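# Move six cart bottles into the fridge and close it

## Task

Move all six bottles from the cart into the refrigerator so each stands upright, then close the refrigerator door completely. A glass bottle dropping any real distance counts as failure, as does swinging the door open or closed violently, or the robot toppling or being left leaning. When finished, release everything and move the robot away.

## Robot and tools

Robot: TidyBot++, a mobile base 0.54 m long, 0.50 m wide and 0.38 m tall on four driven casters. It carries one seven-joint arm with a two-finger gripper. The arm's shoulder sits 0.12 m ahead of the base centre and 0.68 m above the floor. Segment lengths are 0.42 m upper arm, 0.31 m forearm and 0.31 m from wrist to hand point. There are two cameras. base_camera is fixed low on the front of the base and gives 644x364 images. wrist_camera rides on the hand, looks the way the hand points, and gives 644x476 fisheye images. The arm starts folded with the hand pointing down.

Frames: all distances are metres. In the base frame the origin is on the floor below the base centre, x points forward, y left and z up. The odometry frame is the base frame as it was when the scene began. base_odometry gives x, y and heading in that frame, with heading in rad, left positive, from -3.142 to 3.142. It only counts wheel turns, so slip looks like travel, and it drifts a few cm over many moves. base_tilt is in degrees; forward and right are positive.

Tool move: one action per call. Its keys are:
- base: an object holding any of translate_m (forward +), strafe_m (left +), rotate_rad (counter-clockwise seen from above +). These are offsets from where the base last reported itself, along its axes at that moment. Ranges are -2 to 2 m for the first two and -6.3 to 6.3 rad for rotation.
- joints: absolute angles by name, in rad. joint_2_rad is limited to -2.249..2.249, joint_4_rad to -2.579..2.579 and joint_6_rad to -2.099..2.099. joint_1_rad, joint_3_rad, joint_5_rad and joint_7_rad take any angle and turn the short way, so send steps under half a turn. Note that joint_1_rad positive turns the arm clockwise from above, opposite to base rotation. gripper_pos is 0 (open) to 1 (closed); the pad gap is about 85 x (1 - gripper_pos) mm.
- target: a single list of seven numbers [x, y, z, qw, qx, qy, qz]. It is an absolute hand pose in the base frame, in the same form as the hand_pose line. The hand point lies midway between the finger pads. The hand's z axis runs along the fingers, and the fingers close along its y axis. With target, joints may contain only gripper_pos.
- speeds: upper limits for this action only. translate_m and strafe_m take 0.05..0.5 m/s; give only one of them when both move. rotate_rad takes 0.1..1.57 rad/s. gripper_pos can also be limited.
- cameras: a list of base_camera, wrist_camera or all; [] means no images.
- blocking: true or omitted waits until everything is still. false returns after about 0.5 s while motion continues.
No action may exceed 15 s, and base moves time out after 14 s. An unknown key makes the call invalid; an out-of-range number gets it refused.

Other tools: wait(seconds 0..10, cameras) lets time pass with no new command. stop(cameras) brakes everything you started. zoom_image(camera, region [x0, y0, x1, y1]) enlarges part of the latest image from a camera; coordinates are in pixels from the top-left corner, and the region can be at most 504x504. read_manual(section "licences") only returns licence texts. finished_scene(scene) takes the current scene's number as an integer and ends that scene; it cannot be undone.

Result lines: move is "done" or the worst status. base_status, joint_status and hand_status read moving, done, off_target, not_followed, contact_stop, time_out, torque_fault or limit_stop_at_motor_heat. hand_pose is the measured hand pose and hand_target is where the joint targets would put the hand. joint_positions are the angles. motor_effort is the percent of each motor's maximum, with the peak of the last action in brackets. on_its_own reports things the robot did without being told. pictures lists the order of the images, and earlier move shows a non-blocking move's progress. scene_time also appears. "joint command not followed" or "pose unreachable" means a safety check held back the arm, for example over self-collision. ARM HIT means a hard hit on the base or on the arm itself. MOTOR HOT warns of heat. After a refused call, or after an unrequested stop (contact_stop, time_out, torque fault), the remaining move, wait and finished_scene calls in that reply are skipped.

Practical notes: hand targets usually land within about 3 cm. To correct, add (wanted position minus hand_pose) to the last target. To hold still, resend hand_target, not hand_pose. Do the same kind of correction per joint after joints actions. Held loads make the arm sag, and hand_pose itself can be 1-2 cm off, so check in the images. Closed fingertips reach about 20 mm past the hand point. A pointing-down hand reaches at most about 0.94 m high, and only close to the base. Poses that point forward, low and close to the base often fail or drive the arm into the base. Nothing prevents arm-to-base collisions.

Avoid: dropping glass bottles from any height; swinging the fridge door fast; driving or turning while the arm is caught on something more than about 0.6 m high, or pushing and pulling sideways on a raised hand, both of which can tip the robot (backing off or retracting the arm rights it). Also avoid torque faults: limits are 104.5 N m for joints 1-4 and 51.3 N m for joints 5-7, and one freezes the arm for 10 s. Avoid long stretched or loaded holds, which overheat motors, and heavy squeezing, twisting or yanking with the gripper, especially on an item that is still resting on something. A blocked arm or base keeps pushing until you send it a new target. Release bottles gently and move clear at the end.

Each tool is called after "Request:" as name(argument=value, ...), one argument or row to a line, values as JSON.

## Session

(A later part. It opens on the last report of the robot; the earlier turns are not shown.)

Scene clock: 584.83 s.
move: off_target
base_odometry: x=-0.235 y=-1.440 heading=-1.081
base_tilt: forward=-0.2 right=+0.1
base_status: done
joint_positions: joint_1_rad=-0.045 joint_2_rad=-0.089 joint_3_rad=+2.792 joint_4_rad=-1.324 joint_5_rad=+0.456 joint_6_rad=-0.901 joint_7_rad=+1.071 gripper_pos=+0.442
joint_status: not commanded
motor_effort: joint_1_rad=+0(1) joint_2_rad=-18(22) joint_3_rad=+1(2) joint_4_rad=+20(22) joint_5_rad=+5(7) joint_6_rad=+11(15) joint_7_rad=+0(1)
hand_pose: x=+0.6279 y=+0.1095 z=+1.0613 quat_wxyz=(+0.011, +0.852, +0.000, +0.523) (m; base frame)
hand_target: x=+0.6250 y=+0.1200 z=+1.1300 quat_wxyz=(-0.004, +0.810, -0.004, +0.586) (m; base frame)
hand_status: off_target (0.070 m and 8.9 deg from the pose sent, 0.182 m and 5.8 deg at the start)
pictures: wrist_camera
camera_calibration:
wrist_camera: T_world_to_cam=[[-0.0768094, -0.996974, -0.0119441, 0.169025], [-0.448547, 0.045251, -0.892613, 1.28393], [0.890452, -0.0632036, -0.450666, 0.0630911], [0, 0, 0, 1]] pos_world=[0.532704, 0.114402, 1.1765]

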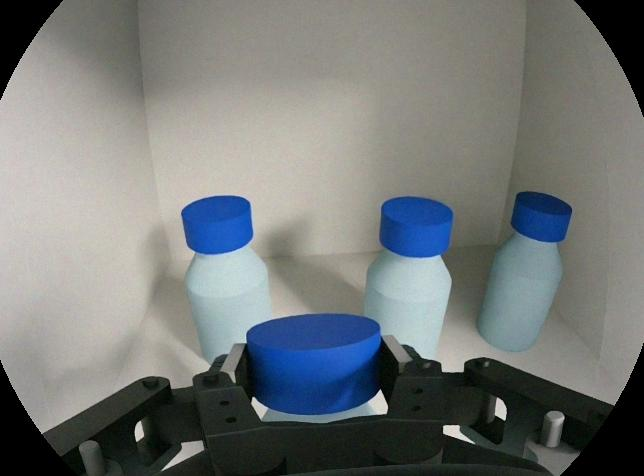

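Request:
move(
  target=[0.625,0.125,1.10,0,0.812,0,0.583],
  cameras=["wrist_camera"],
)

Request:
move(
  target=[0.625,0.125,1.08,0,0.815,0,0.580],
  cameras=[],
)

Request:
move(
  target=[0.625,0.125,1.065,0,0.825,0,0.565],
  cameras=["wrist_camera"],
)

Scene clock: 625.77 s.
move: off_target
base_odometry: x=-0.235 y=-1.440 heading=-1.081
base_tilt: forward=-0.2 right=+0.1
base_status: not commanded
joint_positions: joint_1_rad=-0.033 joint_2_rad=-0.092 joint_3_rad=+2.748 joint_4_rad=-1.360 joint_5_rad=+0.486 joint_6_rad=-0.845 joint_7_rad=+1.019 gripper_pos=+0.442
joint_status: not commanded
motor_effort: joint_1_rad=+0(1) joint_2_rad=-19(19) joint_3_rad=+1(2) joint_4_rad=+21(22) joint_5_rad=+5(6) joint_6_rad=+11(12) joint_7_rad=+1(1)
hand_pose: x=+0.6293 y=+0.1289 z=+1.0593 quat_wxyz=(-0.002, +0.844, +0.006, +0.536) (m; base frame)
hand_target: x=+0.6250 y=+0.1250 z=+1.1000 quat_wxyz=(+0.000, +0.812, +0.000, +0.583) (m; base frame)
hand_status: off_target (0.041 m and 6.6 deg from the pose sent, 0.042 m and 8.4 deg at the start)
pictures: wrist_camera
camera_calibration:
wrist_camera: T_world_to_cam=[[-0.0516816, -0.998236, -0.0292164, 0.191075], [-0.422848, 0.048377, -0.904908, 1.27831], [0.904726, -0.034413, -0.424602, 0.0218125], [0, 0, 0, 1]] pos_world=[0.530673, 0.129647, 1.1716]

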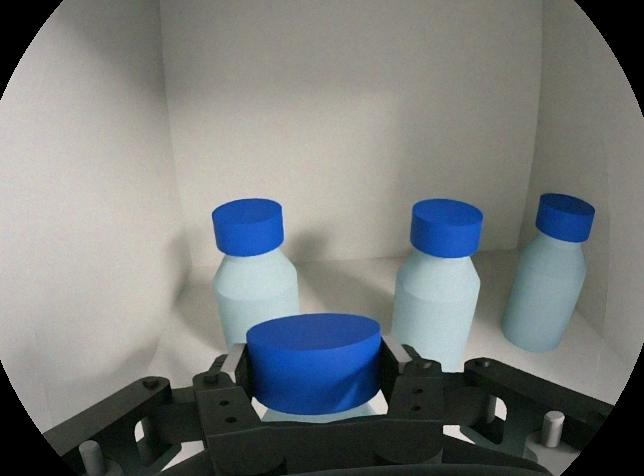

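Scene clock: 626.57 s.
move: off_target
base_odometry: x=-0.235 y=-1.440 heading=-1.081
base_tilt: forward=-0.2 right=+0.1
base_status: not commanded
joint_positions: joint_1_rad=+0.000 joint_2_rad=-0.112 joint_3_rad=+2.729 joint_4_rad=-1.408 joint_5_rad=+0.493 joint_6_rad=-0.788 joint_7_rad=+0.994 gripper_pos=+0.442
joint_status: not commanded
motor_effort: joint_1_rad=+0(0) joint_2_rad=-15(18) joint_3_rad=+2(2) joint_4_rad=+20(21) joint_5_rad=+4(6) joint_6_rad=+9(11) joint_7_rad=+0(1)
hand_pose: x=+0.6286 y=+0.1284 z=+1.0563 quat_wxyz=(-0.005, +0.837, +0.004, +0.547) (m; base frame)
hand_target: x=+0.6250 y=+0.1250 z=+1.0800 quat_wxyz=(+0.000, +0.815, +0.000, +0.580) (m; base frame)
hand_status: off_target (0.024 m and 4.7 deg from the pose sent, 0.022 m and 6.1 deg at the start)
pictures: none
No camera images: "cameras" was empty.

Scene clock: 627.17 s.
move: off_target
base_odometry: x=-0.235 y=-1.440 heading=-1.081
base_tilt: forward=-0.2 right=+0.1
base_status: not commanded
joint_positions: joint_1_rad=-0.004 joint_2_rad=-0.112 joint_3_rad=+2.733 joint_4_rad=-1.409 joint_5_rad=+0.493 joint_6_rad=-0.788 joint_7_rad=+0.994 gripper_pos=+0.442
joint_status: not commanded
motor_effort: joint_1_rad=+0(1) joint_2_rad=-14(16) joint_3_rad=+1(2) joint_4_rad=+18(20) joint_5_rad=+4(5) joint_6_rad=+8(9) joint_7_rad=+0(1)
hand_pose: x=+0.6285 y=+0.1285 z=+1.0561 quat_wxyz=(-0.005, +0.837, +0.004, +0.546) (m; base frame)
hand_target: x=+0.6250 y=+0.1250 z=+1.0650 quat_wxyz=(+0.000, +0.825, +0.000, +0.565) (m; base frame)
hand_status: off_target (0.010 m and 2.7 deg from the pose sent, 0.010 m and 2.6 deg at the start)
pictures: wrist_camera
camera_calibration:
wrist_camera: T_world_to_cam=[[-0.0511691, -0.997906, -0.0395747, 0.201114], [-0.399391, 0.0567671, -0.915022, 1.26994], [0.915352, -0.0310151, -0.401459, -0.0103613], [0, 0, 0, 1]] pos_world=[0.526978, 0.12828, 1.16582]

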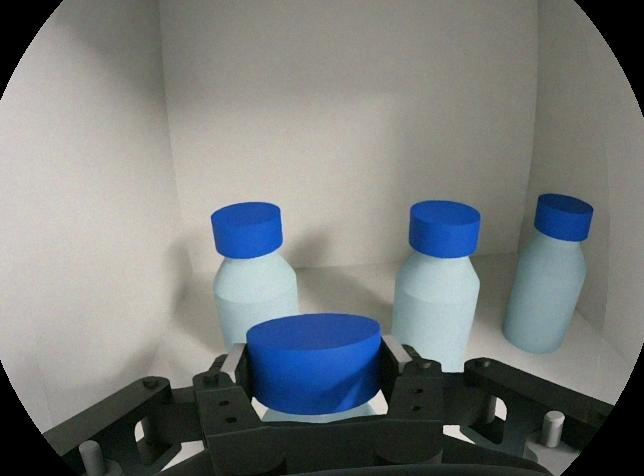

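Request:
move(
  target=[0.625,0.125,1.052,0,0.832,0,0.555],
  cameras=[],
)

Request:
move(
  target=[0.625,0.125,1.04,0,0.838,0,0.545],
  cameras=["wrist_camera"],
)

Scene clock: 633.27 s.
move: done
base_odometry: x=-0.235 y=-1.440 heading=-1.081
base_tilt: forward=-0.2 right=+0.1
base_status: not commanded
joint_positions: joint_1_rad=-0.004 joint_2_rad=-0.117 joint_3_rad=+2.734 joint_4_rad=-1.416 joint_5_rad=+0.493 joint_6_rad=-0.781 joint_7_rad=+0.994 gripper_pos=+0.442
joint_status: not commanded
motor_effort: joint_1_rad=+0(1) joint_2_rad=-13(14) joint_3_rad=+1(2) joint_4_rad=+16(18) joint_5_rad=+4(4) joint_6_rad=+6(8) joint_7_rad=+0(1)
hand_pose: x=+0.6272 y=+0.1286 z=+1.0560 quat_wxyz=(-0.005, +0.836, +0.005, +0.548) (m; base frame)
hand_target: x=+0.6250 y=+0.1250 z=+1.0520 quat_wxyz=(+0.000, +0.832, +0.000, +0.555) (m; base frame)
hand_status: done (0.006 m and 1.2 deg from the pose sent, 0.006 m and 1.4 deg at the start)
pictures: none
No camera images: "cameras" was empty.

Scene clock: 633.80 s.
move: off_target
base_odometry: x=-0.235 y=-1.440 heading=-1.081
base_tilt: forward=-0.2 right=+0.1
base_status: not commanded
joint_positions: joint_1_rad=-0.005 joint_2_rad=-0.120 joint_3_rad=+2.736 joint_4_rad=-1.422 joint_5_rad=+0.493 joint_6_rad=-0.775 joint_7_rad=+0.994 gripper_pos=+0.442
joint_status: not commanded
motor_effort: joint_1_rad=-1(1) joint_2_rad=-12(13) joint_3_rad=+1(1) joint_4_rad=+14(16) joint_5_rad=+3(4) joint_6_rad=+4(6) joint_7_rad=+0(1)
hand_pose: x=+0.6266 y=+0.1287 z=+1.0559 quat_wxyz=(-0.005, +0.836, +0.006, +0.549) (m; base frame)
hand_target: x=+0.6250 y=+0.1250 z=+1.0400 quat_wxyz=(+0.000, +0.838, +0.000, +0.545) (m; base frame)
hand_status: off_target (0.016 m and 1.1 deg from the pose sent, 0.017 m and 0.9 deg at the start)
pictures: wrist_camera
camera_calibration:
wrist_camera: T_world_to_cam=[[-0.0475805, -0.998149, -0.0378797, 0.197245], [-0.393451, 0.0535851, -0.917783, 1.26856], [0.918113, -0.0287647, -0.395272, -0.0172437], [0, 0, 0, 1]] pos_world=[0.524333, 0.128408, 1.16492]

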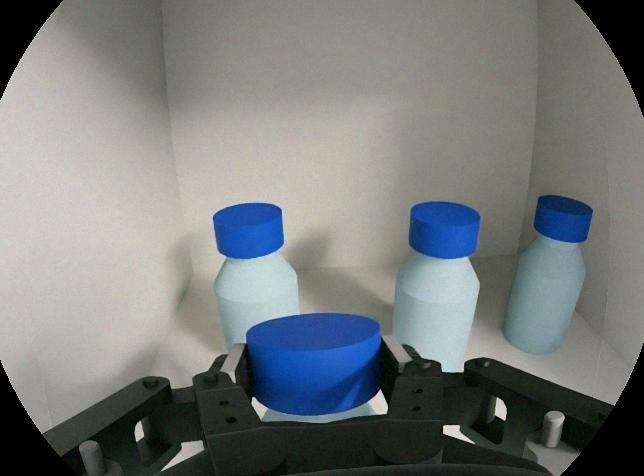

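Request:
move(
  joints={"gripper_pos":0.1},
  cameras=["wrist_camera"],
)

Request:
move(
  base={"translate_m":-0.25},
  speeds={"translate_m":0.25},
  cameras=["wrist_camera"],
)

Scene clock: 639.77 s.
move: done
base_odometry: x=-0.235 y=-1.440 heading=-1.081
base_tilt: forward=-0.2 right=+0.1
base_status: not commanded
joint_positions: joint_1_rad=-0.005 joint_2_rad=-0.121 joint_3_rad=+2.736 joint_4_rad=-1.441 joint_5_rad=+0.493 joint_6_rad=-0.775 joint_7_rad=+0.994 gripper_pos=+0.100
joint_status: all done
motor_effort: joint_1_rad=+0(0) joint_2_rad=-13(14) joint_3_rad=+2(2) joint_4_rad=+17(18) joint_5_rad=+5(5) joint_6_rad=+7(8) joint_7_rad=+0(1)
hand_pose: x=+0.6257 y=+0.1279 z=+1.0452 quat_wxyz=(-0.002, +0.840, +0.007, +0.542) (m; base frame)
hand_target: x=+0.6250 y=+0.1250 z=+1.0400 quat_wxyz=(+0.000, +0.838, +0.000, +0.545) (m; base frame)
hand_status: not commanded
pictures: wrist_camera
camera_calibration:
wrist_camera: T_world_to_cam=[[-0.0489247, -0.998368, -0.0294427, 0.188038], [-0.409178, 0.0469251, -0.911247, 1.26228], [0.911142, -0.0325352, -0.410806, 0.000414631], [0, 0, 0, 1]] pos_world=[0.525321, 0.128511, 1.15596]

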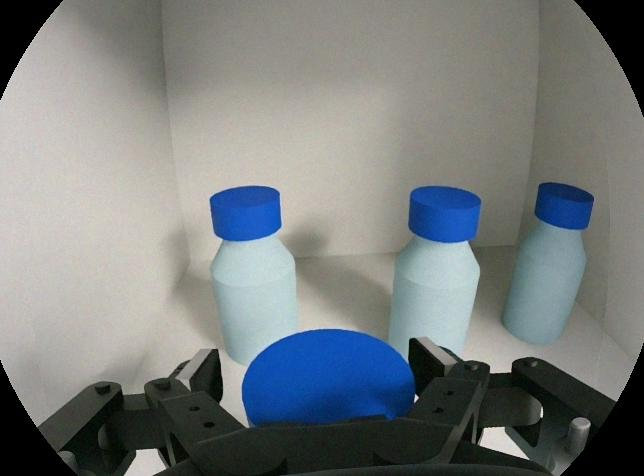

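Scene clock: 641.60 s.
move: done
base_odometry: x=-0.353 y=-1.219 heading=-1.081
base_tilt: forward=-0.2 right=+0.1
base_status: done
joint_positions: joint_1_rad=-0.006 joint_2_rad=-0.130 joint_3_rad=+2.738 joint_4_rad=-1.442 joint_5_rad=+0.493 joint_6_rad=-0.775 joint_7_rad=+0.994 gripper_pos=+0.100
joint_status: not commanded
motor_effort: joint_1_rad=+0(1) joint_2_rad=-13(18) joint_3_rad=+1(3) joint_4_rad=+17(18) joint_5_rad=+4(5) joint_6_rad=+7(8) joint_7_rad=+0(1)
hand_pose: x=+0.6225 y=+0.1277 z=+1.0494 quat_wxyz=(-0.002, +0.838, +0.007, +0.546) (m; base frame)
hand_target: x=+0.6250 y=+0.1250 z=+1.0400 quat_wxyz=(+0.000, +0.838, +0.000, +0.545) (m; base frame)
hand_status: not commanded
pictures: wrist_camera
camera_calibration:
wrist_camera: T_world_to_cam=[[-0.0489558, -0.998354, -0.0298667, 0.188226], [-0.401504, 0.0470509, -0.914648, 1.26359], [0.914548, -0.0327857, -0.403147, -0.00504813], [0, 0, 0, 1]] pos_world=[0.521168, 0.128298, 1.15933]

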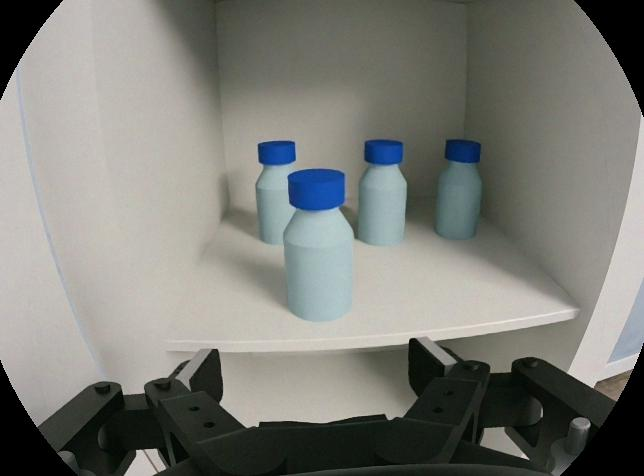

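Request:
move(
  base={"translate_m":-0.215},
  target=[0.47,0,1.06,0,0.843,0,0.537],
  cameras=[],
)

Request:
move(
  base={"translate_m":-1.553,"strafe_m":0.551,"rotate_rad":-0.968},
  joints={"gripper_pos":0.25},
  cameras=[],
)

Request:
move(
  base={"translate_m":0.211,"strafe_m":-0.351},
  target=[0.605,0,0.912,0,0.843,0,0.537],
  cameras=["wrist_camera"],
)

Scene clock: 650.63 s.
move: off_target
base_odometry: x=-0.454 y=-1.029 heading=-1.081
base_tilt: forward=-0.2 right=+0.1
base_status: done
joint_positions: joint_1_rad=-0.006 joint_2_rad=-0.524 joint_3_rad=+3.131 joint_4_rad=-1.583 joint_5_rad=+0.056 joint_6_rad=-0.866 joint_7_rad=+1.521 gripper_pos=+0.100
joint_status: not commanded
motor_effort: joint_1_rad=+0(1) joint_2_rad=-1(18) joint_3_rad=+1(2) joint_4_rad=+16(18) joint_5_rad=+1(5) joint_6_rad=+9(9) joint_7_rad=+0(1)
hand_pose: x=+0.4745 y=-0.0040 z=+1.0922 quat_wxyz=(+0.011, +0.820, -0.010, +0.572) (m; base frame)
hand_target: x=+0.4700 y=+0.0000 z=+1.0600 quat_wxyz=(+0.000, +0.843, +0.000, +0.537) (m; base frame)
hand_status: off_target (0.033 m and 5.1 deg from the pose sent, 0.199 m and 1.4 deg at the start)
pictures: none
No camera images: "cameras" was empty.

Scene clock: 655.50 s.
move: done
base_odometry: x=-0.699 y=+0.600 heading=-2.049
base_tilt: forward=-0.2 right=+0.1
base_status: done
joint_positions: joint_1_rad=-0.006 joint_2_rad=-0.522 joint_3_rad=+3.137 joint_4_rad=-1.585 joint_5_rad=+0.049 joint_6_rad=-0.867 joint_7_rad=+1.523 gripper_pos=+0.250
joint_status: all done
motor_effort: joint_1_rad=+0(1) joint_2_rad=-1(4) joint_3_rad=+1(2) joint_4_rad=+16(17) joint_5_rad=+0(3) joint_6_rad=+9(10) joint_7_rad=+1(1)
hand_pose: x=+0.4751 y=-0.0057 z=+1.0904 quat_wxyz=(+0.009, +0.822, -0.013, +0.570) (m; base frame)
hand_target: x=+0.4700 y=+0.0000 z=+1.0600 quat_wxyz=(+0.000, +0.843, +0.000, +0.537) (m; base frame)
hand_status: not commanded
pictures: none
No camera images: "cameras" was empty.

Scene clock: 657.67 s.
move: done
base_odometry: x=-1.108 y=+0.575 heading=-2.050
base_tilt: forward=-0.2 right=+0.1
base_status: done
joint_positions: joint_1_rad=-0.006 joint_2_rad=-0.259 joint_3_rad=+3.146 joint_4_rad=-1.945 joint_5_rad=+0.048 joint_6_rad=-0.337 joint_7_rad=+1.524 gripper_pos=+0.250
joint_status: not commanded
motor_effort: joint_1_rad=+0(1) joint_2_rad=-11(14) joint_3_rad=+1(3) joint_4_rad=+18(19) joint_5_rad=+1(2) joint_6_rad=+9(9) joint_7_rad=+0(1)
hand_pose: x=+0.6035 y=-0.0027 z=+0.9165 quat_wxyz=(+0.005, +0.848, -0.004, +0.531) (m; base frame)
hand_target: x=+0.6049 y=+0.0000 z=+0.9120 quat_wxyz=(+0.000, +0.843, +0.000, +0.537) (m; base frame)
hand_status: done (0.005 m and 1.2 deg from the pose sent, 0.221 m and 4.8 deg at the start)
pictures: wrist_camera
camera_calibration:
wrist_camera: T_world_to_cam=[[-0.0770905, -0.996619, -0.0284142, 0.0688349], [-0.431945, 0.0590702, -0.899964, 1.14549], [0.898599, -0.0571053, -0.435038, -0.00675465], [0, 0, 0, 1]] pos_world=[0.506166, 0.00055179, 1.02992]

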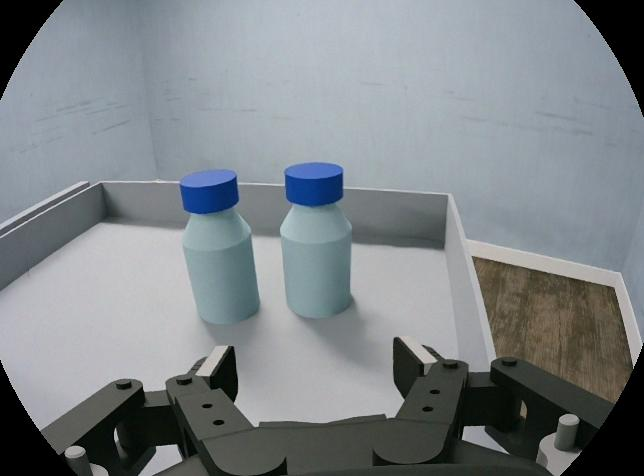

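Request:
move(
  base={"strafe_m":-0.017,"translate_m":0.24},
  speeds={"translate_m":0.15},
  cameras=["wrist_camera"],
)

Scene clock: 668.40 s.
move: done
base_odometry: x=-1.234 y=+0.370 heading=-2.050
base_tilt: forward=-0.2 right=+0.1
base_status: done
joint_positions: joint_1_rad=-0.006 joint_2_rad=-0.259 joint_3_rad=+3.146 joint_4_rad=-1.945 joint_5_rad=+0.048 joint_6_rad=-0.333 joint_7_rad=+1.524 gripper_pos=+0.250
joint_status: not commanded
motor_effort: joint_1_rad=+0(1) joint_2_rad=-11(13) joint_3_rad=+1(2) joint_4_rad=+18(18) joint_5_rad=+1(2) joint_6_rad=+8(9) joint_7_rad=+0(1)
hand_pose: x=+0.6039 y=-0.0027 z=+0.9174 quat_wxyz=(+0.005, +0.847, -0.004, +0.532) (m; base frame)
hand_target: x=+0.6049 y=+0.0000 z=+0.9120 quat_wxyz=(+0.000, +0.843, +0.000, +0.537) (m; base frame)
hand_status: not commanded
pictures: wrist_camera
camera_calibration:
wrist_camera: T_world_to_cam=[[-0.0766897, -0.996649, -0.0284403, 0.0687304], [-0.428785, 0.058719, -0.901496, 1.14604], [0.900146, -0.0569407, -0.431851, -0.0106111], [0, 0, 0, 1]] pos_world=[0.506228, 0.00060142, 1.03053]

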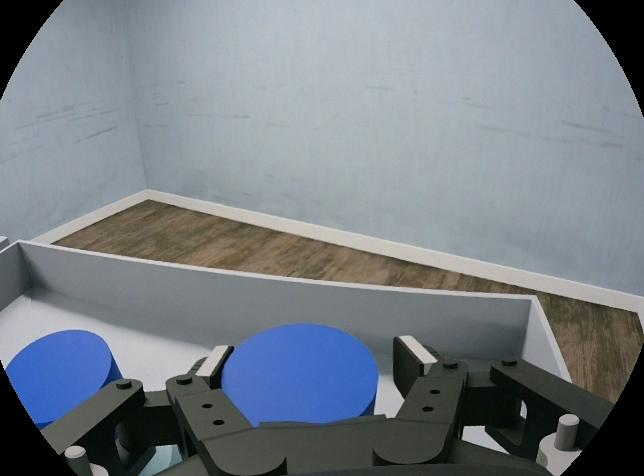

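Request:
move(
  joints={"gripper_pos":0.65},
  cameras=["wrist_camera"],
)

Request:
move(
  target=[0.59,0,1.10,-0.004,0.846,-0.010,0.532],
  cameras=["wrist_camera"],
)

Scene clock: 674.30 s.
move: off_target
base_odometry: x=-1.234 y=+0.370 heading=-2.050
base_tilt: forward=-0.2 right=+0.1
base_status: not commanded
joint_positions: joint_1_rad=-0.006 joint_2_rad=-0.259 joint_3_rad=+3.146 joint_4_rad=-1.945 joint_5_rad=+0.047 joint_6_rad=-0.330 joint_7_rad=+1.525 gripper_pos=+0.425
joint_status: gripper_pos off_target (ended at +0.425, target +0.650)
motor_effort: joint_1_rad=+0(1) joint_2_rad=-10(11) joint_3_rad=+1(2) joint_4_rad=+17(18) joint_5_rad=+1(2) joint_6_rad=+8(9) joint_7_rad=+0(1)
hand_pose: x=+0.6044 y=-0.0027 z=+0.9183 quat_wxyz=(+0.005, +0.846, -0.004, +0.534) (m; base frame)
hand_target: x=+0.6049 y=+0.0000 z=+0.9120 quat_wxyz=(+0.000, +0.843, +0.000, +0.537) (m; base frame)
hand_status: not commanded
pictures: wrist_camera
camera_calibration:
wrist_camera: T_world_to_cam=[[-0.0766275, -0.996631, -0.0292403, 0.0694739], [-0.425823, 0.0592293, -0.902866, 1.1465], [0.901556, -0.0567332, -0.428927, -0.0141643], [0, 0, 0, 1]] pos_world=[0.506298, 0.000529982, 1.03109]

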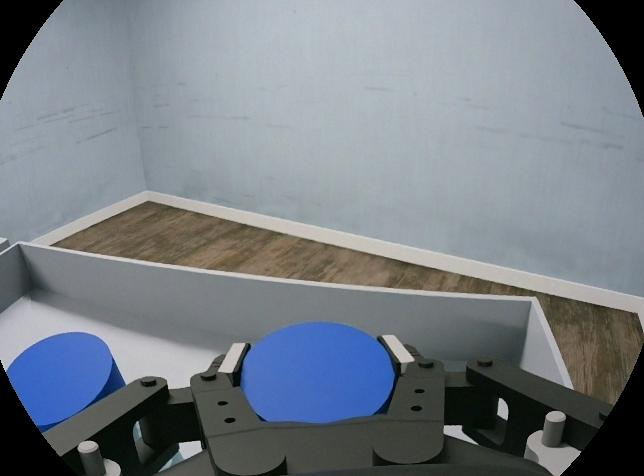

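Scene clock: 676.53 s.
move: off_target
base_odometry: x=-1.234 y=+0.370 heading=-2.050
base_tilt: forward=-0.2 right=+0.1
base_status: not commanded
joint_positions: joint_1_rad=-0.006 joint_2_rad=-0.216 joint_3_rad=+3.146 joint_4_rad=-1.396 joint_5_rad=+0.047 joint_6_rad=-0.885 joint_7_rad=+1.525 gripper_pos=+0.425
joint_status: not commanded
motor_effort: joint_1_rad=+0(0) joint_2_rad=-15(18) joint_3_rad=+1(2) joint_4_rad=+21(24) joint_5_rad=+1(2) joint_6_rad=+12(14) joint_7_rad=+0(1)
hand_pose: x=+0.5935 y=-0.0094 z=+1.0650 quat_wxyz=(+0.010, +0.858, -0.016, +0.513) (m; base frame)
hand_target: x=+0.5900 y=+0.0000 z=+1.1000 quat_wxyz=(-0.004, +0.846, -0.010, +0.532) (m; base frame)
hand_status: off_target (0.036 m and 3.2 deg from the pose sent, 0.182 m and 1.2 deg at the start)
pictures: wrist_camera
camera_calibration:
wrist_camera: T_world_to_cam=[[-0.103327, -0.99425, -0.0281111, 0.0809137], [-0.467291, 0.0734732, -0.881045, 1.27622], [0.878045, -0.0778993, -0.472196, 0.11808], [0, 0, 0, 1]] pos_world=[0.501046, -0.00412092, 1.18244]

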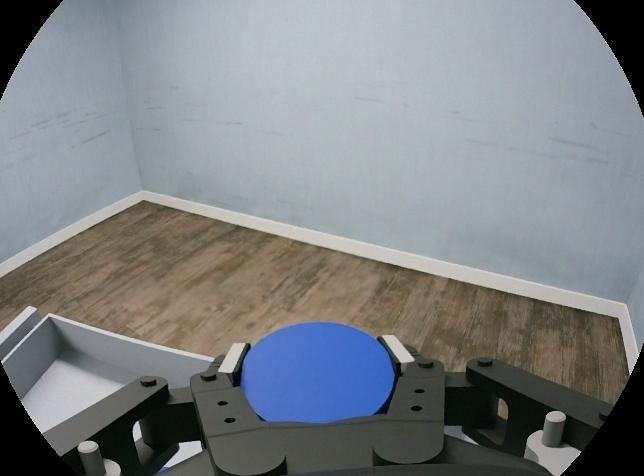

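Request:
move(
  base={"translate_m":-0.45,"strafe_m":0.368},
  target=[0.47,0,1.11,-0.004,0.840,-0.005,0.542],
  cameras=[],
)

Request:
move(
  base={"translate_m":1.455,"strafe_m":1.153,"rotate_rad":0.97},
  speeds={"rotate_rad":1.0},
  cameras=["wrist_camera"],
)

Request:
move(
  target=[0.54,-0.125,1.14,-0.004,0.81,-0.004,0.586],
  cameras=["wrist_camera"],
)

Scene clock: 686.37 s.
move: off_target
base_odometry: x=-0.700 y=+0.599 heading=-2.051
base_tilt: forward=-0.2 right=+0.1
base_status: done
joint_positions: joint_1_rad=-0.006 joint_2_rad=-0.450 joint_3_rad=+3.147 joint_4_rad=-1.419 joint_5_rad=+0.042 joint_6_rad=-1.011 joint_7_rad=+1.525 gripper_pos=+0.425
joint_status: not commanded
motor_effort: joint_1_rad=+0(3) joint_2_rad=-5(19) joint_3_rad=+1(3) joint_4_rad=+20(22) joint_5_rad=+1(2) joint_6_rad=+13(14) joint_7_rad=+0(1)
hand_pose: x=+0.4807 y=-0.0101 z=+1.1149 quat_wxyz=(+0.007, +0.836, -0.020, +0.549) (m; base frame)
hand_target: x=+0.4700 y=+0.0000 z=+1.1100 quat_wxyz=(-0.004, +0.840, -0.005, +0.542) (m; base frame)
hand_status: off_target (0.016 m and 2.3 deg from the pose sent, 0.132 m and 4.4 deg at the start)
pictures: none
No camera images: "cameras" was empty.

Scene clock: 691.50 s.
move: done
base_odometry: x=-0.349 y=-1.224 heading=-1.080
base_tilt: forward=-0.2 right=+0.1
base_status: done
joint_positions: joint_1_rad=-0.006 joint_2_rad=-0.449 joint_3_rad=+3.149 joint_4_rad=-1.422 joint_5_rad=+0.039 joint_6_rad=-1.013 joint_7_rad=+1.525 gripper_pos=+0.425
joint_status: not commanded
motor_effort: joint_1_rad=+0(2) joint_2_rad=-5(8) joint_3_rad=+1(3) joint_4_rad=+20(20) joint_5_rad=+1(2) joint_6_rad=+13(14) joint_7_rad=+1(1)
hand_pose: x=+0.4808 y=-0.0107 z=+1.1127 quat_wxyz=(+0.006, +0.837, -0.021, +0.547) (m; base frame)
hand_target: x=+0.4700 y=+0.0000 z=+1.1100 quat_wxyz=(-0.004, +0.840, -0.005, +0.542) (m; base frame)
hand_status: not commanded
pictures: wrist_camera
camera_calibration:
wrist_camera: T_world_to_cam=[[-0.104208, -0.993379, -0.0483617, 0.0923007], [-0.395152, 0.085978, -0.914583, 1.26841], [0.912686, -0.0761965, -0.401495, 0.144067], [0, 0, 0, 1]] pos_world=[0.379346, -0.00638869, 1.22238]

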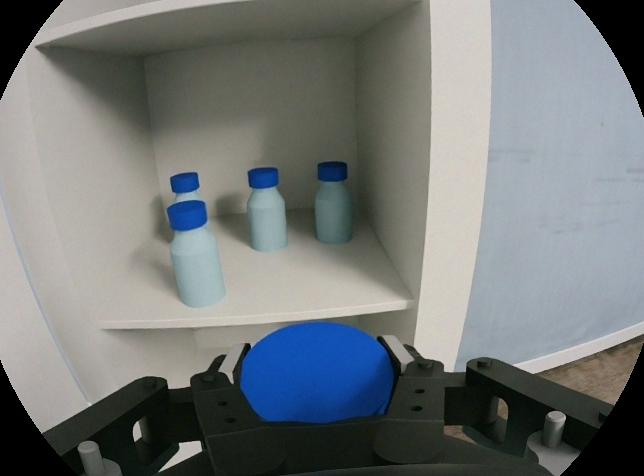

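Scene clock: 693.23 s.
move: off_target
base_odometry: x=-0.349 y=-1.224 heading=-1.080
base_tilt: forward=-0.2 right=+0.1
base_status: not commanded
joint_positions: joint_1_rad=-0.247 joint_2_rad=-0.346 joint_3_rad=+3.655 joint_4_rad=-1.418 joint_5_rad=-0.143 joint_6_rad=-0.971 joint_7_rad=+1.875 gripper_pos=+0.425
joint_status: not commanded
motor_effort: joint_1_rad=+0(1) joint_2_rad=-8(9) joint_3_rad=-3(3) joint_4_rad=+20(21) joint_5_rad=-3(3) joint_6_rad=+12(13) joint_7_rad=+0(1)
hand_pose: x=+0.5319 y=-0.1280 z=+1.0741 quat_wxyz=(-0.003, +0.853, -0.020, +0.521) (m; base frame)
hand_target: x=+0.5400 y=-0.1250 z=+1.1400 quat_wxyz=(-0.004, +0.810, -0.004, +0.586) (m; base frame)
hand_status: off_target (0.066 m and 9.2 deg from the pose sent, 0.132 m and 5.9 deg at the start)
pictures: wrist_camera
camera_calibration:
wrist_camera: T_world_to_cam=[[-0.0954781, -0.993778, -0.0573489, -0.0158079], [-0.451205, 0.0945598, -0.887396, 1.26515], [0.887298, -0.0588508, -0.457426, 0.148875], [0, 0, 0, 1]] pos_world=[0.437236, -0.12658, 1.18988]

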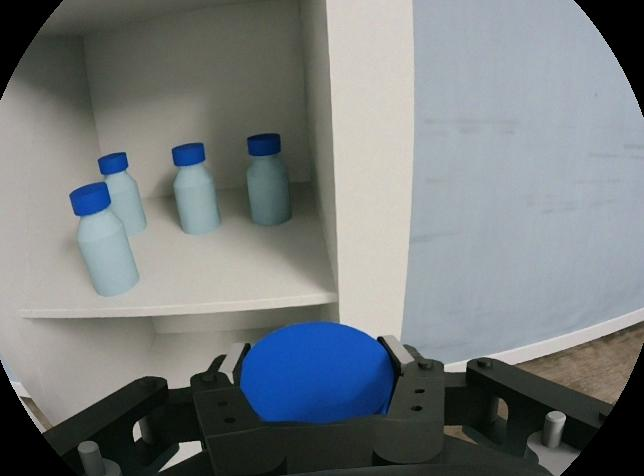

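Request:
move(
  target=[0.625,-0.13,1.14,-0.004,0.81,-0.004,0.586],
  cameras=["wrist_camera"],
)

Scene clock: 701.33 s.
move: off_target
base_odometry: x=-0.349 y=-1.224 heading=-1.080
base_tilt: forward=-0.2 right=+0.1
base_status: not commanded
joint_positions: joint_1_rad=+0.003 joint_2_rad=-0.097 joint_3_rad=+3.597 joint_4_rad=-1.299 joint_5_rad=-0.480 joint_6_rad=-0.965 joint_7_rad=+2.074 gripper_pos=+0.425
joint_status: not commanded
motor_effort: joint_1_rad=+0(1) joint_2_rad=-19(20) joint_3_rad=+0(3) joint_4_rad=+21(21) joint_5_rad=-3(5) joint_6_rad=+11(12) joint_7_rad=+1(1)
hand_pose: x=+0.6217 y=-0.1302 z=+1.0668 quat_wxyz=(-0.018, +0.856, -0.019, +0.517) (m; base frame)
hand_target: x=+0.6250 y=-0.1300 z=+1.1400 quat_wxyz=(-0.004, +0.810, -0.004, +0.586) (m; base frame)
hand_status: off_target (0.073 m and 9.8 deg from the pose sent, 0.114 m and 9.2 deg at the start)
pictures: wrist_camera
camera_calibration:
wrist_camera: T_world_to_cam=[[-0.0789111, -0.993647, -0.0802458, 0.00427311], [-0.460655, 0.107733, -0.881017, 1.30017], [0.884064, -0.0325564, -0.46623, 0.0804752], [0, 0, 0, 1]] pos_world=[0.528123, -0.133206, 1.18334]

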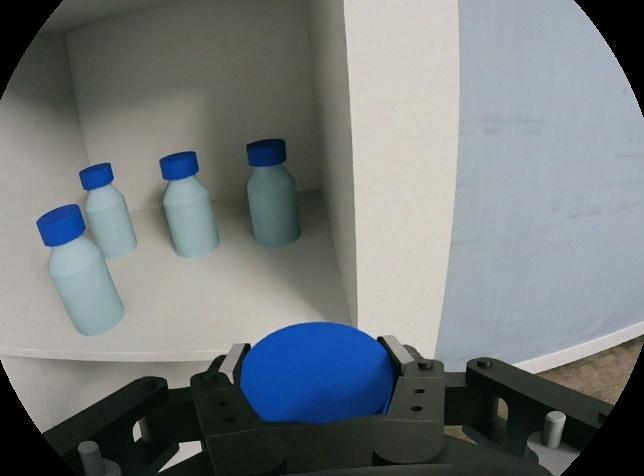

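Request:
move(
  target=[0.625,-0.108,1.165,0.006,0.81,-0.004,0.586],
  cameras=["wrist_camera"],
)

Scene clock: 727.57 s.
move: off_target
base_odometry: x=-0.349 y=-1.224 heading=-1.080
base_tilt: forward=-0.2 right=+0.1
base_status: not commanded
joint_positions: joint_1_rad=+0.014 joint_2_rad=-0.096 joint_3_rad=+3.502 joint_4_rad=-1.196 joint_5_rad=-0.451 joint_6_rad=-0.965 joint_7_rad=+2.024 gripper_pos=+0.425
joint_status: not commanded
motor_effort: joint_1_rad=+0(1) joint_2_rad=-18(19) joint_3_rad=+0(1) joint_4_rad=+20(22) joint_5_rad=-4(6) joint_6_rad=+12(12) joint_7_rad=+1(1)
hand_pose: x=+0.6293 y=-0.0935 z=+1.1192 quat_wxyz=(-0.017, +0.835, +0.009, +0.550) (m; base frame)
hand_target: x=+0.6250 y=-0.1080 z=+1.1650 quat_wxyz=(+0.006, +0.810, -0.004, +0.586) (m; base frame)
hand_status: off_target (0.048 m and 5.9 deg from the pose sent, 0.101 m and 10.1 deg at the start)
pictures: wrist_camera
camera_calibration:
wrist_camera: T_world_to_cam=[[-0.0279176, -0.998138, -0.0542335, -0.0161153], [-0.392519, 0.0608432, -0.917729, 1.33972], [0.91932, -0.00433314, -0.393487, -0.0015333], [0, 0, 0, 1]] pos_world=[0.526826, -0.0976048, 1.22802]

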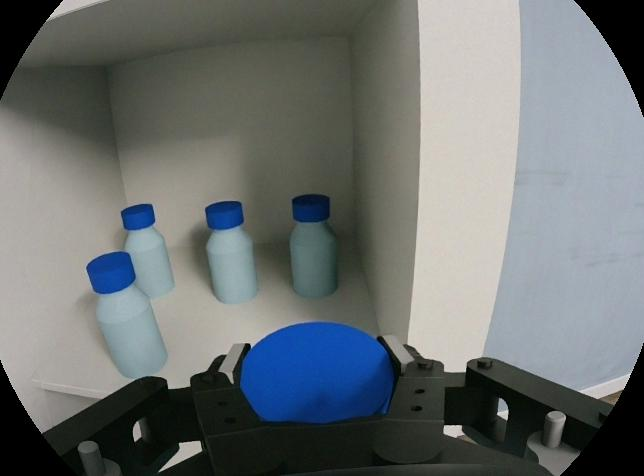

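Request:
move(
  target=[0.622,-0.122,1.165,0.016,0.81,-0.010,0.586],
  base={"translate_m":0.12},
  speeds={"translate_m":0.15},
  cameras=["wrist_camera"],
)

Scene clock: 748.70 s.
move: off_target
base_odometry: x=-0.292 y=-1.330 heading=-1.080
base_tilt: forward=-0.2 right=+0.1
base_status: done
joint_positions: joint_1_rad=+0.029 joint_2_rad=-0.082 joint_3_rad=+3.504 joint_4_rad=-1.196 joint_5_rad=-0.451 joint_6_rad=-0.965 joint_7_rad=+2.024 gripper_pos=+0.425
joint_status: not commanded
motor_effort: joint_1_rad=+0(1) joint_2_rad=-19(22) joint_3_rad=+0(1) joint_4_rad=+20(21) joint_5_rad=-4(5) joint_6_rad=+12(13) joint_7_rad=+0(1)
hand_pose: x=+0.6334 y=-0.1024 z=+1.1124 quat_wxyz=(-0.013, +0.838, +0.002, +0.545) (m; base frame)
hand_target: x=+0.6220 y=-0.1220 z=+1.1650 quat_wxyz=(+0.016, +0.810, -0.010, +0.586) (m; base frame)
hand_status: off_target (0.057 m and 6.8 deg from the pose sent, 0.054 m and 6.7 deg at the start)
pictures: wrist_camera
camera_calibration:
wrist_camera: T_world_to_cam=[[-0.0455228, -0.997495, -0.0541433, -0.014102], [-0.403535, 0.0679427, -0.912438, 1.33746], [0.913831, -0.019688, -0.405617, 0.00732032], [0, 0, 0, 1]] pos_world=[0.532383, -0.104793, 1.22256]

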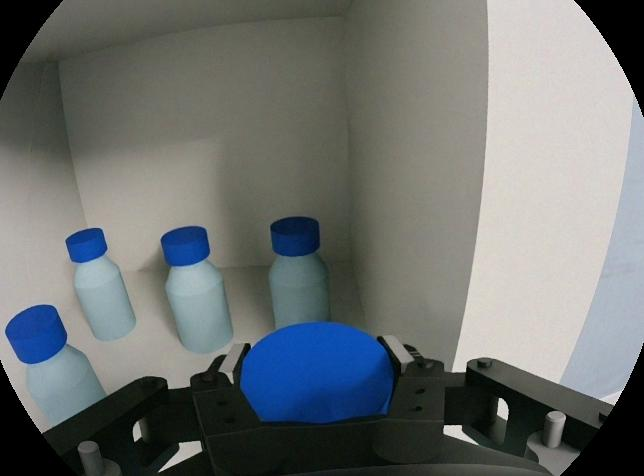

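Request:
move(
  target=[0.618,-0.114,1.16,0.016,0.81,-0.010,0.586],
  base={"translate_m":0.122},
  speeds={"translate_m":0.12},
  cameras=["wrist_camera"],
)

Scene clock: 754.47 s.
move: off_target
base_odometry: x=-0.235 y=-1.438 heading=-1.080
base_tilt: forward=-0.2 right=+0.1
base_status: done
joint_positions: joint_1_rad=+0.006 joint_2_rad=-0.100 joint_3_rad=+3.495 joint_4_rad=-1.196 joint_5_rad=-0.413 joint_6_rad=-0.957 joint_7_rad=+2.010 gripper_pos=+0.425
joint_status: not commanded
motor_effort: joint_1_rad=+0(4) joint_2_rad=-18(20) joint_3_rad=+1(5) joint_4_rad=+20(21) joint_5_rad=-3(5) joint_6_rad=+13(15) joint_7_rad=+0(1)
hand_pose: x=+0.6283 y=-0.0950 z=+1.1195 quat_wxyz=(-0.007, +0.836, +0.010, +0.549) (m; base frame)
hand_target: x=+0.6180 y=-0.1140 z=+1.1600 quat_wxyz=(+0.016, +0.810, -0.010, +0.586) (m; base frame)
hand_status: off_target (0.046 m and 6.2 deg from the pose sent, 0.051 m and 6.8 deg at the start)
pictures: wrist_camera
camera_calibration:
wrist_camera: T_world_to_cam=[[-0.0382772, -0.998653, -0.0350398, -0.0325906], [-0.393858, 0.0473044, -0.917953, 1.33943], [0.918374, -0.0213359, -0.395138, 0.000306111], [0, 0, 0, 1]] pos_world=[0.526016, -0.0959011, 1.22851]

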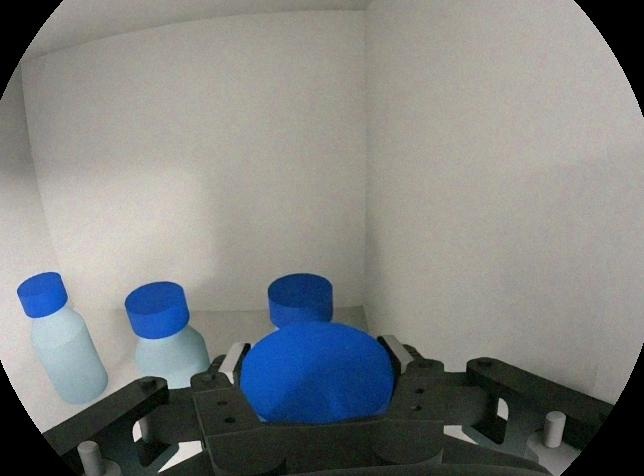

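Request:
move(
  target=[0.622,-0.112,1.10,0.006,0.812,-0.005,0.583],
  cameras=[],
)

Request:
move(
  target=[0.622,-0.112,1.08,0.006,0.815,-0.005,0.580],
  cameras=["wrist_camera"],
)

Request:
move(
  target=[0.622,-0.112,1.065,0.006,0.825,-0.005,0.565],
  cameras=[],
)

Request:
move(
  target=[0.622,-0.112,1.052,0.006,0.832,-0.005,0.555],
  cameras=["wrist_camera"],
)

Scene clock: 765.67 s.
move: off_target
base_odometry: x=-0.235 y=-1.438 heading=-1.080
base_tilt: forward=-0.2 right=+0.1
base_status: not commanded
joint_positions: joint_1_rad=-0.083 joint_2_rad=-0.137 joint_3_rad=+3.547 joint_4_rad=-1.402 joint_5_rad=-0.413 joint_6_rad=-0.807 joint_7_rad=+2.010 gripper_pos=+0.425
joint_status: not commanded
motor_effort: joint_1_rad=+1(1) joint_2_rad=-17(19) joint_3_rad=+1(1) joint_4_rad=+22(22) joint_5_rad=-3(4) joint_6_rad=+12(13) joint_7_rad=+0(1)
hand_pose: x=+0.6338 y=-0.0937 z=+1.0612 quat_wxyz=(-0.024, +0.841, -0.010, +0.540) (m; base frame)
hand_target: x=+0.6220 y=-0.1120 z=+1.1000 quat_wxyz=(+0.006, +0.812, -0.005, +0.583) (m; base frame)
hand_status: off_target (0.045 m and 7.0 deg from the pose sent, 0.027 m and 5.2 deg at the start)
pictures: none
No camera images: "cameras" was empty.

Scene clock: 766.47 s.
move: off_target
base_odometry: x=-0.235 y=-1.438 heading=-1.080
base_tilt: forward=-0.2 right=+0.1
base_status: not commanded
joint_positions: joint_1_rad=-0.116 joint_2_rad=-0.160 joint_3_rad=+3.564 joint_4_rad=-1.462 joint_5_rad=-0.413 joint_6_rad=-0.750 joint_7_rad=+2.012 gripper_pos=+0.425
joint_status: not commanded
motor_effort: joint_1_rad=+0(1) joint_2_rad=-17(18) joint_3_rad=+0(1) joint_4_rad=+21(22) joint_5_rad=-3(3) joint_6_rad=+12(12) joint_7_rad=+0(1)
hand_pose: x=+0.6315 y=-0.0934 z=+1.0527 quat_wxyz=(-0.028, +0.837, -0.016, +0.547) (m; base frame)
hand_target: x=+0.6220 y=-0.1120 z=+1.0800 quat_wxyz=(+0.006, +0.815, -0.005, +0.580) (m; base frame)
hand_status: off_target (0.034 m and 6.1 deg from the pose sent, 0.029 m and 6.5 deg at the start)
pictures: wrist_camera
camera_calibration:
wrist_camera: T_world_to_cam=[[-0.0589566, -0.99343, -0.0980865, 0.0466903], [-0.397535, 0.113495, -0.910541, 1.28009], [0.915691, -0.0146896, -0.401614, -0.0198614], [0, 0, 0, 1]] pos_world=[0.52982, -0.0991918, 1.16218]

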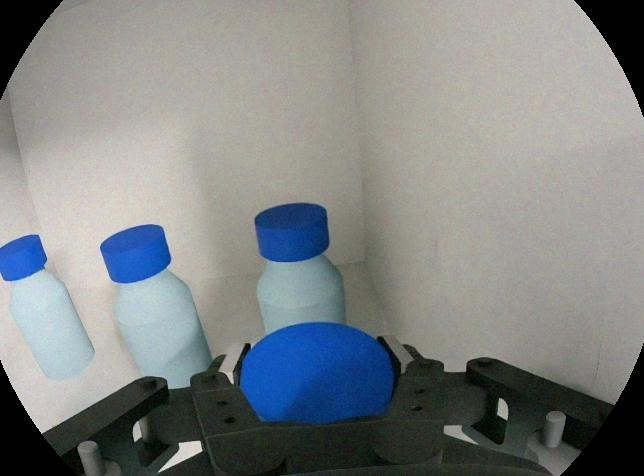

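Scene clock: 767.03 s.
move: off_target
base_odometry: x=-0.235 y=-1.438 heading=-1.080
base_tilt: forward=-0.2 right=+0.1
base_status: not commanded
joint_positions: joint_1_rad=-0.115 joint_2_rad=-0.160 joint_3_rad=+3.564 joint_4_rad=-1.463 joint_5_rad=-0.413 joint_6_rad=-0.750 joint_7_rad=+2.012 gripper_pos=+0.425
joint_status: not commanded
motor_effort: joint_1_rad=+1(1) joint_2_rad=-15(16) joint_3_rad=+1(1) joint_4_rad=+19(21) joint_5_rad=-1(4) joint_6_rad=+9(11) joint_7_rad=+0(1)
hand_pose: x=+0.6314 y=-0.0935 z=+1.0525 quat_wxyz=(-0.028, +0.837, -0.016, +0.547) (m; base frame)
hand_target: x=+0.6220 y=-0.1120 z=+1.0650 quat_wxyz=(+0.006, +0.825, -0.005, +0.565) (m; base frame)
hand_status: off_target (0.024 m and 4.7 deg from the pose sent, 0.024 m and 4.7 deg at the start)
pictures: none
No camera images: "cameras" was empty.

Scene clock: 767.57 s.
move: off_target
base_odometry: x=-0.235 y=-1.438 heading=-1.080
base_tilt: forward=-0.2 right=+0.1
base_status: not commanded
joint_positions: joint_1_rad=-0.115 joint_2_rad=-0.164 joint_3_rad=+3.563 joint_4_rad=-1.468 joint_5_rad=-0.413 joint_6_rad=-0.745 joint_7_rad=+2.013 gripper_pos=+0.425
joint_status: not commanded
motor_effort: joint_1_rad=+1(2) joint_2_rad=-13(16) joint_3_rad=+1(2) joint_4_rad=+17(19) joint_5_rad=-2(3) joint_6_rad=+8(10) joint_7_rad=+0(0)
hand_pose: x=+0.6305 y=-0.0935 z=+1.0524 quat_wxyz=(-0.028, +0.836, -0.016, +0.548) (m; base frame)
hand_target: x=+0.6220 y=-0.1120 z=+1.0520 quat_wxyz=(+0.006, +0.832, -0.005, +0.555) (m; base frame)
hand_status: off_target (0.020 m and 4.2 deg from the pose sent, 0.021 m and 4.2 deg at the start)
pictures: wrist_camera
camera_calibration:
wrist_camera: T_world_to_cam=[[-0.0593108, -0.993374, -0.0984401, 0.0470805], [-0.395545, 0.113929, -0.911353, 1.27902], [0.916529, -0.0151155, -0.399682, -0.0216803], [0, 0, 0, 1]] pos_world=[0.528574, -0.0992765, 1.16161]

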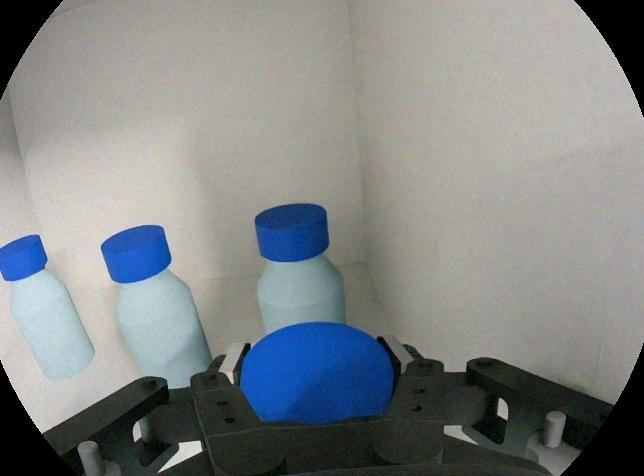

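Request:
move(
  target=[0.622,-0.120,1.09,0.034,0.82,0.006,0.572],
  cameras=["wrist_camera"],
)

Scene clock: 773.27 s.
move: off_target
base_odometry: x=-0.235 y=-1.438 heading=-1.080
base_tilt: forward=-0.2 right=+0.1
base_status: not commanded
joint_positions: joint_1_rad=-0.114 joint_2_rad=-0.164 joint_3_rad=+3.556 joint_4_rad=-1.465 joint_5_rad=-0.389 joint_6_rad=-0.745 joint_7_rad=+2.013 gripper_pos=+0.425
joint_status: not commanded
motor_effort: joint_1_rad=+1(2) joint_2_rad=-15(17) joint_3_rad=+1(2) joint_4_rad=+20(20) joint_5_rad=-1(3) joint_6_rad=+10(11) joint_7_rad=+1(1)
hand_pose: x=+0.6302 y=-0.0946 z=+1.0520 quat_wxyz=(-0.017, +0.837, -0.009, +0.546) (m; base frame)
hand_target: x=+0.6220 y=-0.1200 z=+1.0900 quat_wxyz=(+0.034, +0.820, +0.006, +0.572) (m; base frame)
hand_status: off_target (0.046 m and 7.1 deg from the pose sent, 0.047 m and 8.2 deg at the start)
pictures: wrist_camera
camera_calibration:
wrist_camera: T_world_to_cam=[[-0.0596688, -0.995507, -0.0735179, 0.0197847], [-0.399507, 0.0913093, -0.912171, 1.27991], [0.914786, -0.0250573, -0.403161, -0.0177473], [0, 0, 0, 1]] pos_world=[0.52875, -0.0976169, 1.1618]

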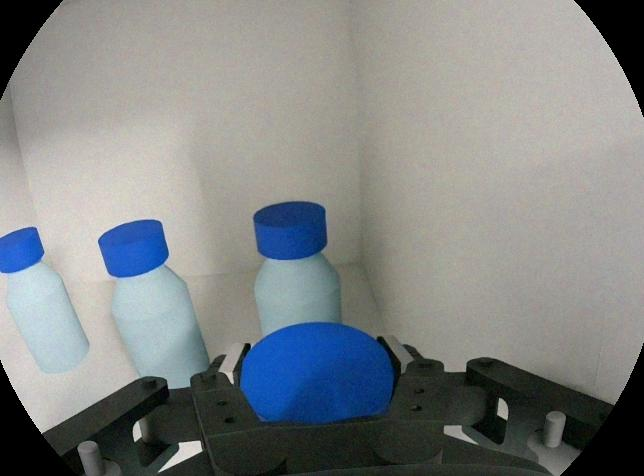

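Request:
move(
  target=[0.622,-0.120,1.04,0.034,0.836,0.006,0.547],
  cameras=["wrist_camera"],
)

Request:
move(
  joints={"gripper_pos":0.2},
  cameras=["wrist_camera"],
)

Scene clock: 778.63 s.
move: off_target
base_odometry: x=-0.235 y=-1.438 heading=-1.080
base_tilt: forward=-0.2 right=+0.1
base_status: not commanded
joint_positions: joint_1_rad=-0.114 joint_2_rad=-0.176 joint_3_rad=+3.550 joint_4_rad=-1.489 joint_5_rad=-0.388 joint_6_rad=-0.715 joint_7_rad=+2.017 gripper_pos=+0.425
joint_status: not commanded
motor_effort: joint_1_rad=+2(3) joint_2_rad=-12(15) joint_3_rad=+2(3) joint_4_rad=+16(20) joint_5_rad=+1(2) joint_6_rad=+7(10) joint_7_rad=+1(1)
hand_pose: x=+0.6286 y=-0.0951 z=+1.0519 quat_wxyz=(-0.015, +0.833, -0.010, +0.553) (m; base frame)
hand_target: x=+0.6220 y=-0.1200 z=+1.0400 quat_wxyz=(+0.034, +0.836, +0.006, +0.547) (m; base frame)
hand_status: off_target (0.028 m and 6.0 deg from the pose sent, 0.029 m and 6.1 deg at the start)
pictures: wrist_camera
camera_calibration:
wrist_camera: T_world_to_cam=[[-0.0631679, -0.995329, -0.0730085, 0.0207719], [-0.384748, 0.0917868, -0.918447, 1.27656], [0.920858, -0.0299264, -0.388749, -0.0357726], [0, 0, 0, 1]] pos_world=[0.525407, -0.097567, 1.16006]

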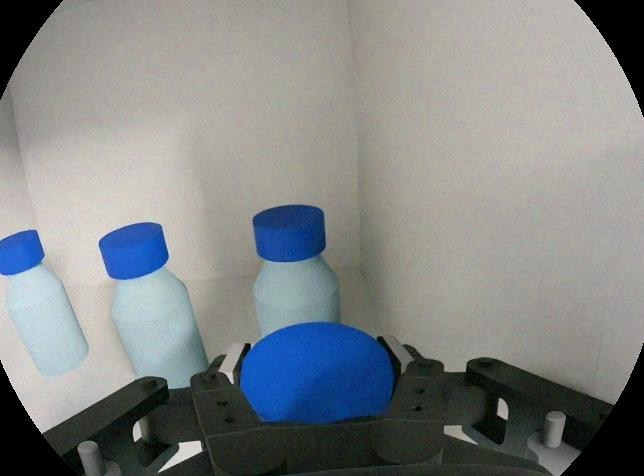

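Scene clock: 779.43 s.
move: done
base_odometry: x=-0.235 y=-1.438 heading=-1.080
base_tilt: forward=-0.2 right=+0.1
base_status: not commanded
joint_positions: joint_1_rad=-0.114 joint_2_rad=-0.176 joint_3_rad=+3.548 joint_4_rad=-1.495 joint_5_rad=-0.385 joint_6_rad=-0.715 joint_7_rad=+2.017 gripper_pos=+0.200
joint_status: all done
motor_effort: joint_1_rad=+3(3) joint_2_rad=-14(14) joint_3_rad=+3(3) joint_4_rad=+17(18) joint_5_rad=+0(1) joint_6_rad=+8(9) joint_7_rad=-1(1)
hand_pose: x=+0.6284 y=-0.0943 z=+1.0480 quat_wxyz=(-0.015, +0.835, -0.009, +0.550) (m; base frame)
hand_target: x=+0.6220 y=-0.1200 z=+1.0400 quat_wxyz=(+0.034, +0.836, +0.006, +0.547) (m; base frame)
hand_status: not commanded
pictures: wrist_camera
camera_calibration:
wrist_camera: T_world_to_cam=[[-0.062131, -0.995534, -0.0710788, 0.0185828], [-0.391279, 0.0898112, -0.915879, 1.27404], [0.918173, -0.0290929, -0.395111, -0.0286327], [0, 0, 0, 1]] pos_world=[0.525948, -0.0967561, 1.15687]

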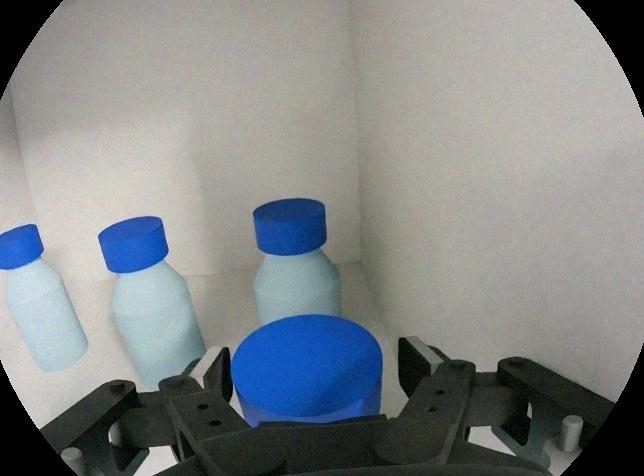

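Request:
move(
  joints={"gripper_pos":0.1},
  cameras=[],
)

Request:
move(
  base={"translate_m":-0.25},
  speeds={"translate_m":0.2},
  cameras=["wrist_camera"],
)

Scene clock: 784.43 s.
move: done
base_odometry: x=-0.235 y=-1.438 heading=-1.080
base_tilt: forward=-0.2 right=+0.1
base_status: not commanded
joint_positions: joint_1_rad=-0.114 joint_2_rad=-0.176 joint_3_rad=+3.544 joint_4_rad=-1.496 joint_5_rad=-0.383 joint_6_rad=-0.715 joint_7_rad=+2.017 gripper_pos=+0.100
joint_status: all done
motor_effort: joint_1_rad=+2(4) joint_2_rad=-13(15) joint_3_rad=+2(5) joint_4_rad=+17(18) joint_5_rad=+0(1) joint_6_rad=+8(9) joint_7_rad=+0(1)
hand_pose: x=+0.6285 y=-0.0924 z=+1.0472 quat_wxyz=(-0.015, +0.836, -0.007, +0.549) (m; base frame)
hand_target: x=+0.6220 y=-0.1200 z=+1.0400 quat_wxyz=(+0.034, +0.836, +0.006, +0.547) (m; base frame)
hand_status: not commanded
pictures: none
No camera images: "cameras" was empty.

Scene clock: 786.43 s.
move: done
base_odometry: x=-0.353 y=-1.218 heading=-1.080
base_tilt: forward=-0.2 right=+0.1
base_status: done
joint_positions: joint_1_rad=-0.111 joint_2_rad=-0.191 joint_3_rad=+3.545 joint_4_rad=-1.497 joint_5_rad=-0.374 joint_6_rad=-0.715 joint_7_rad=+2.017 gripper_pos=+0.100
joint_status: not commanded
motor_effort: joint_1_rad=+0(3) joint_2_rad=-12(18) joint_3_rad=+0(3) joint_4_rad=+17(18) joint_5_rad=-2(3) joint_6_rad=+8(8) joint_7_rad=+0(1)
hand_pose: x=+0.6226 y=-0.0960 z=+1.0534 quat_wxyz=(-0.011, +0.832, -0.008, +0.554) (m; base frame)
hand_target: x=+0.6220 y=-0.1200 z=+1.0400 quat_wxyz=(+0.034, +0.836, +0.006, +0.547) (m; base frame)
hand_status: not commanded
pictures: wrist_camera
camera_calibration:
wrist_camera: T_world_to_cam=[[-0.0627465, -0.99603, -0.0631407, 0.00890376], [-0.381941, 0.0824139, -0.920505, 1.27525], [0.922054, -0.0336424, -0.385596, -0.034098], [0, 0, 0, 1]] pos_world=[0.519068, -0.0973769, 1.16129]

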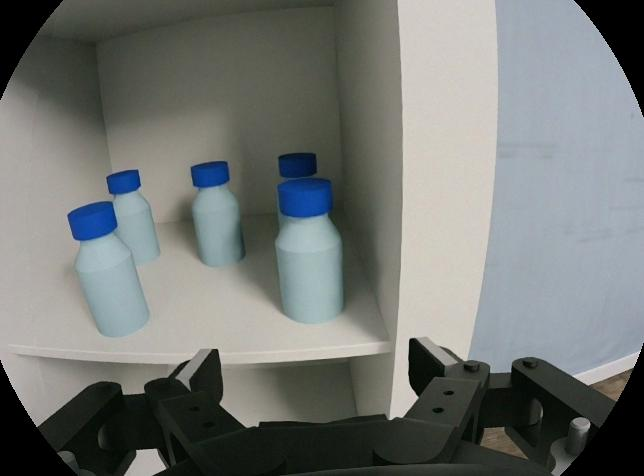

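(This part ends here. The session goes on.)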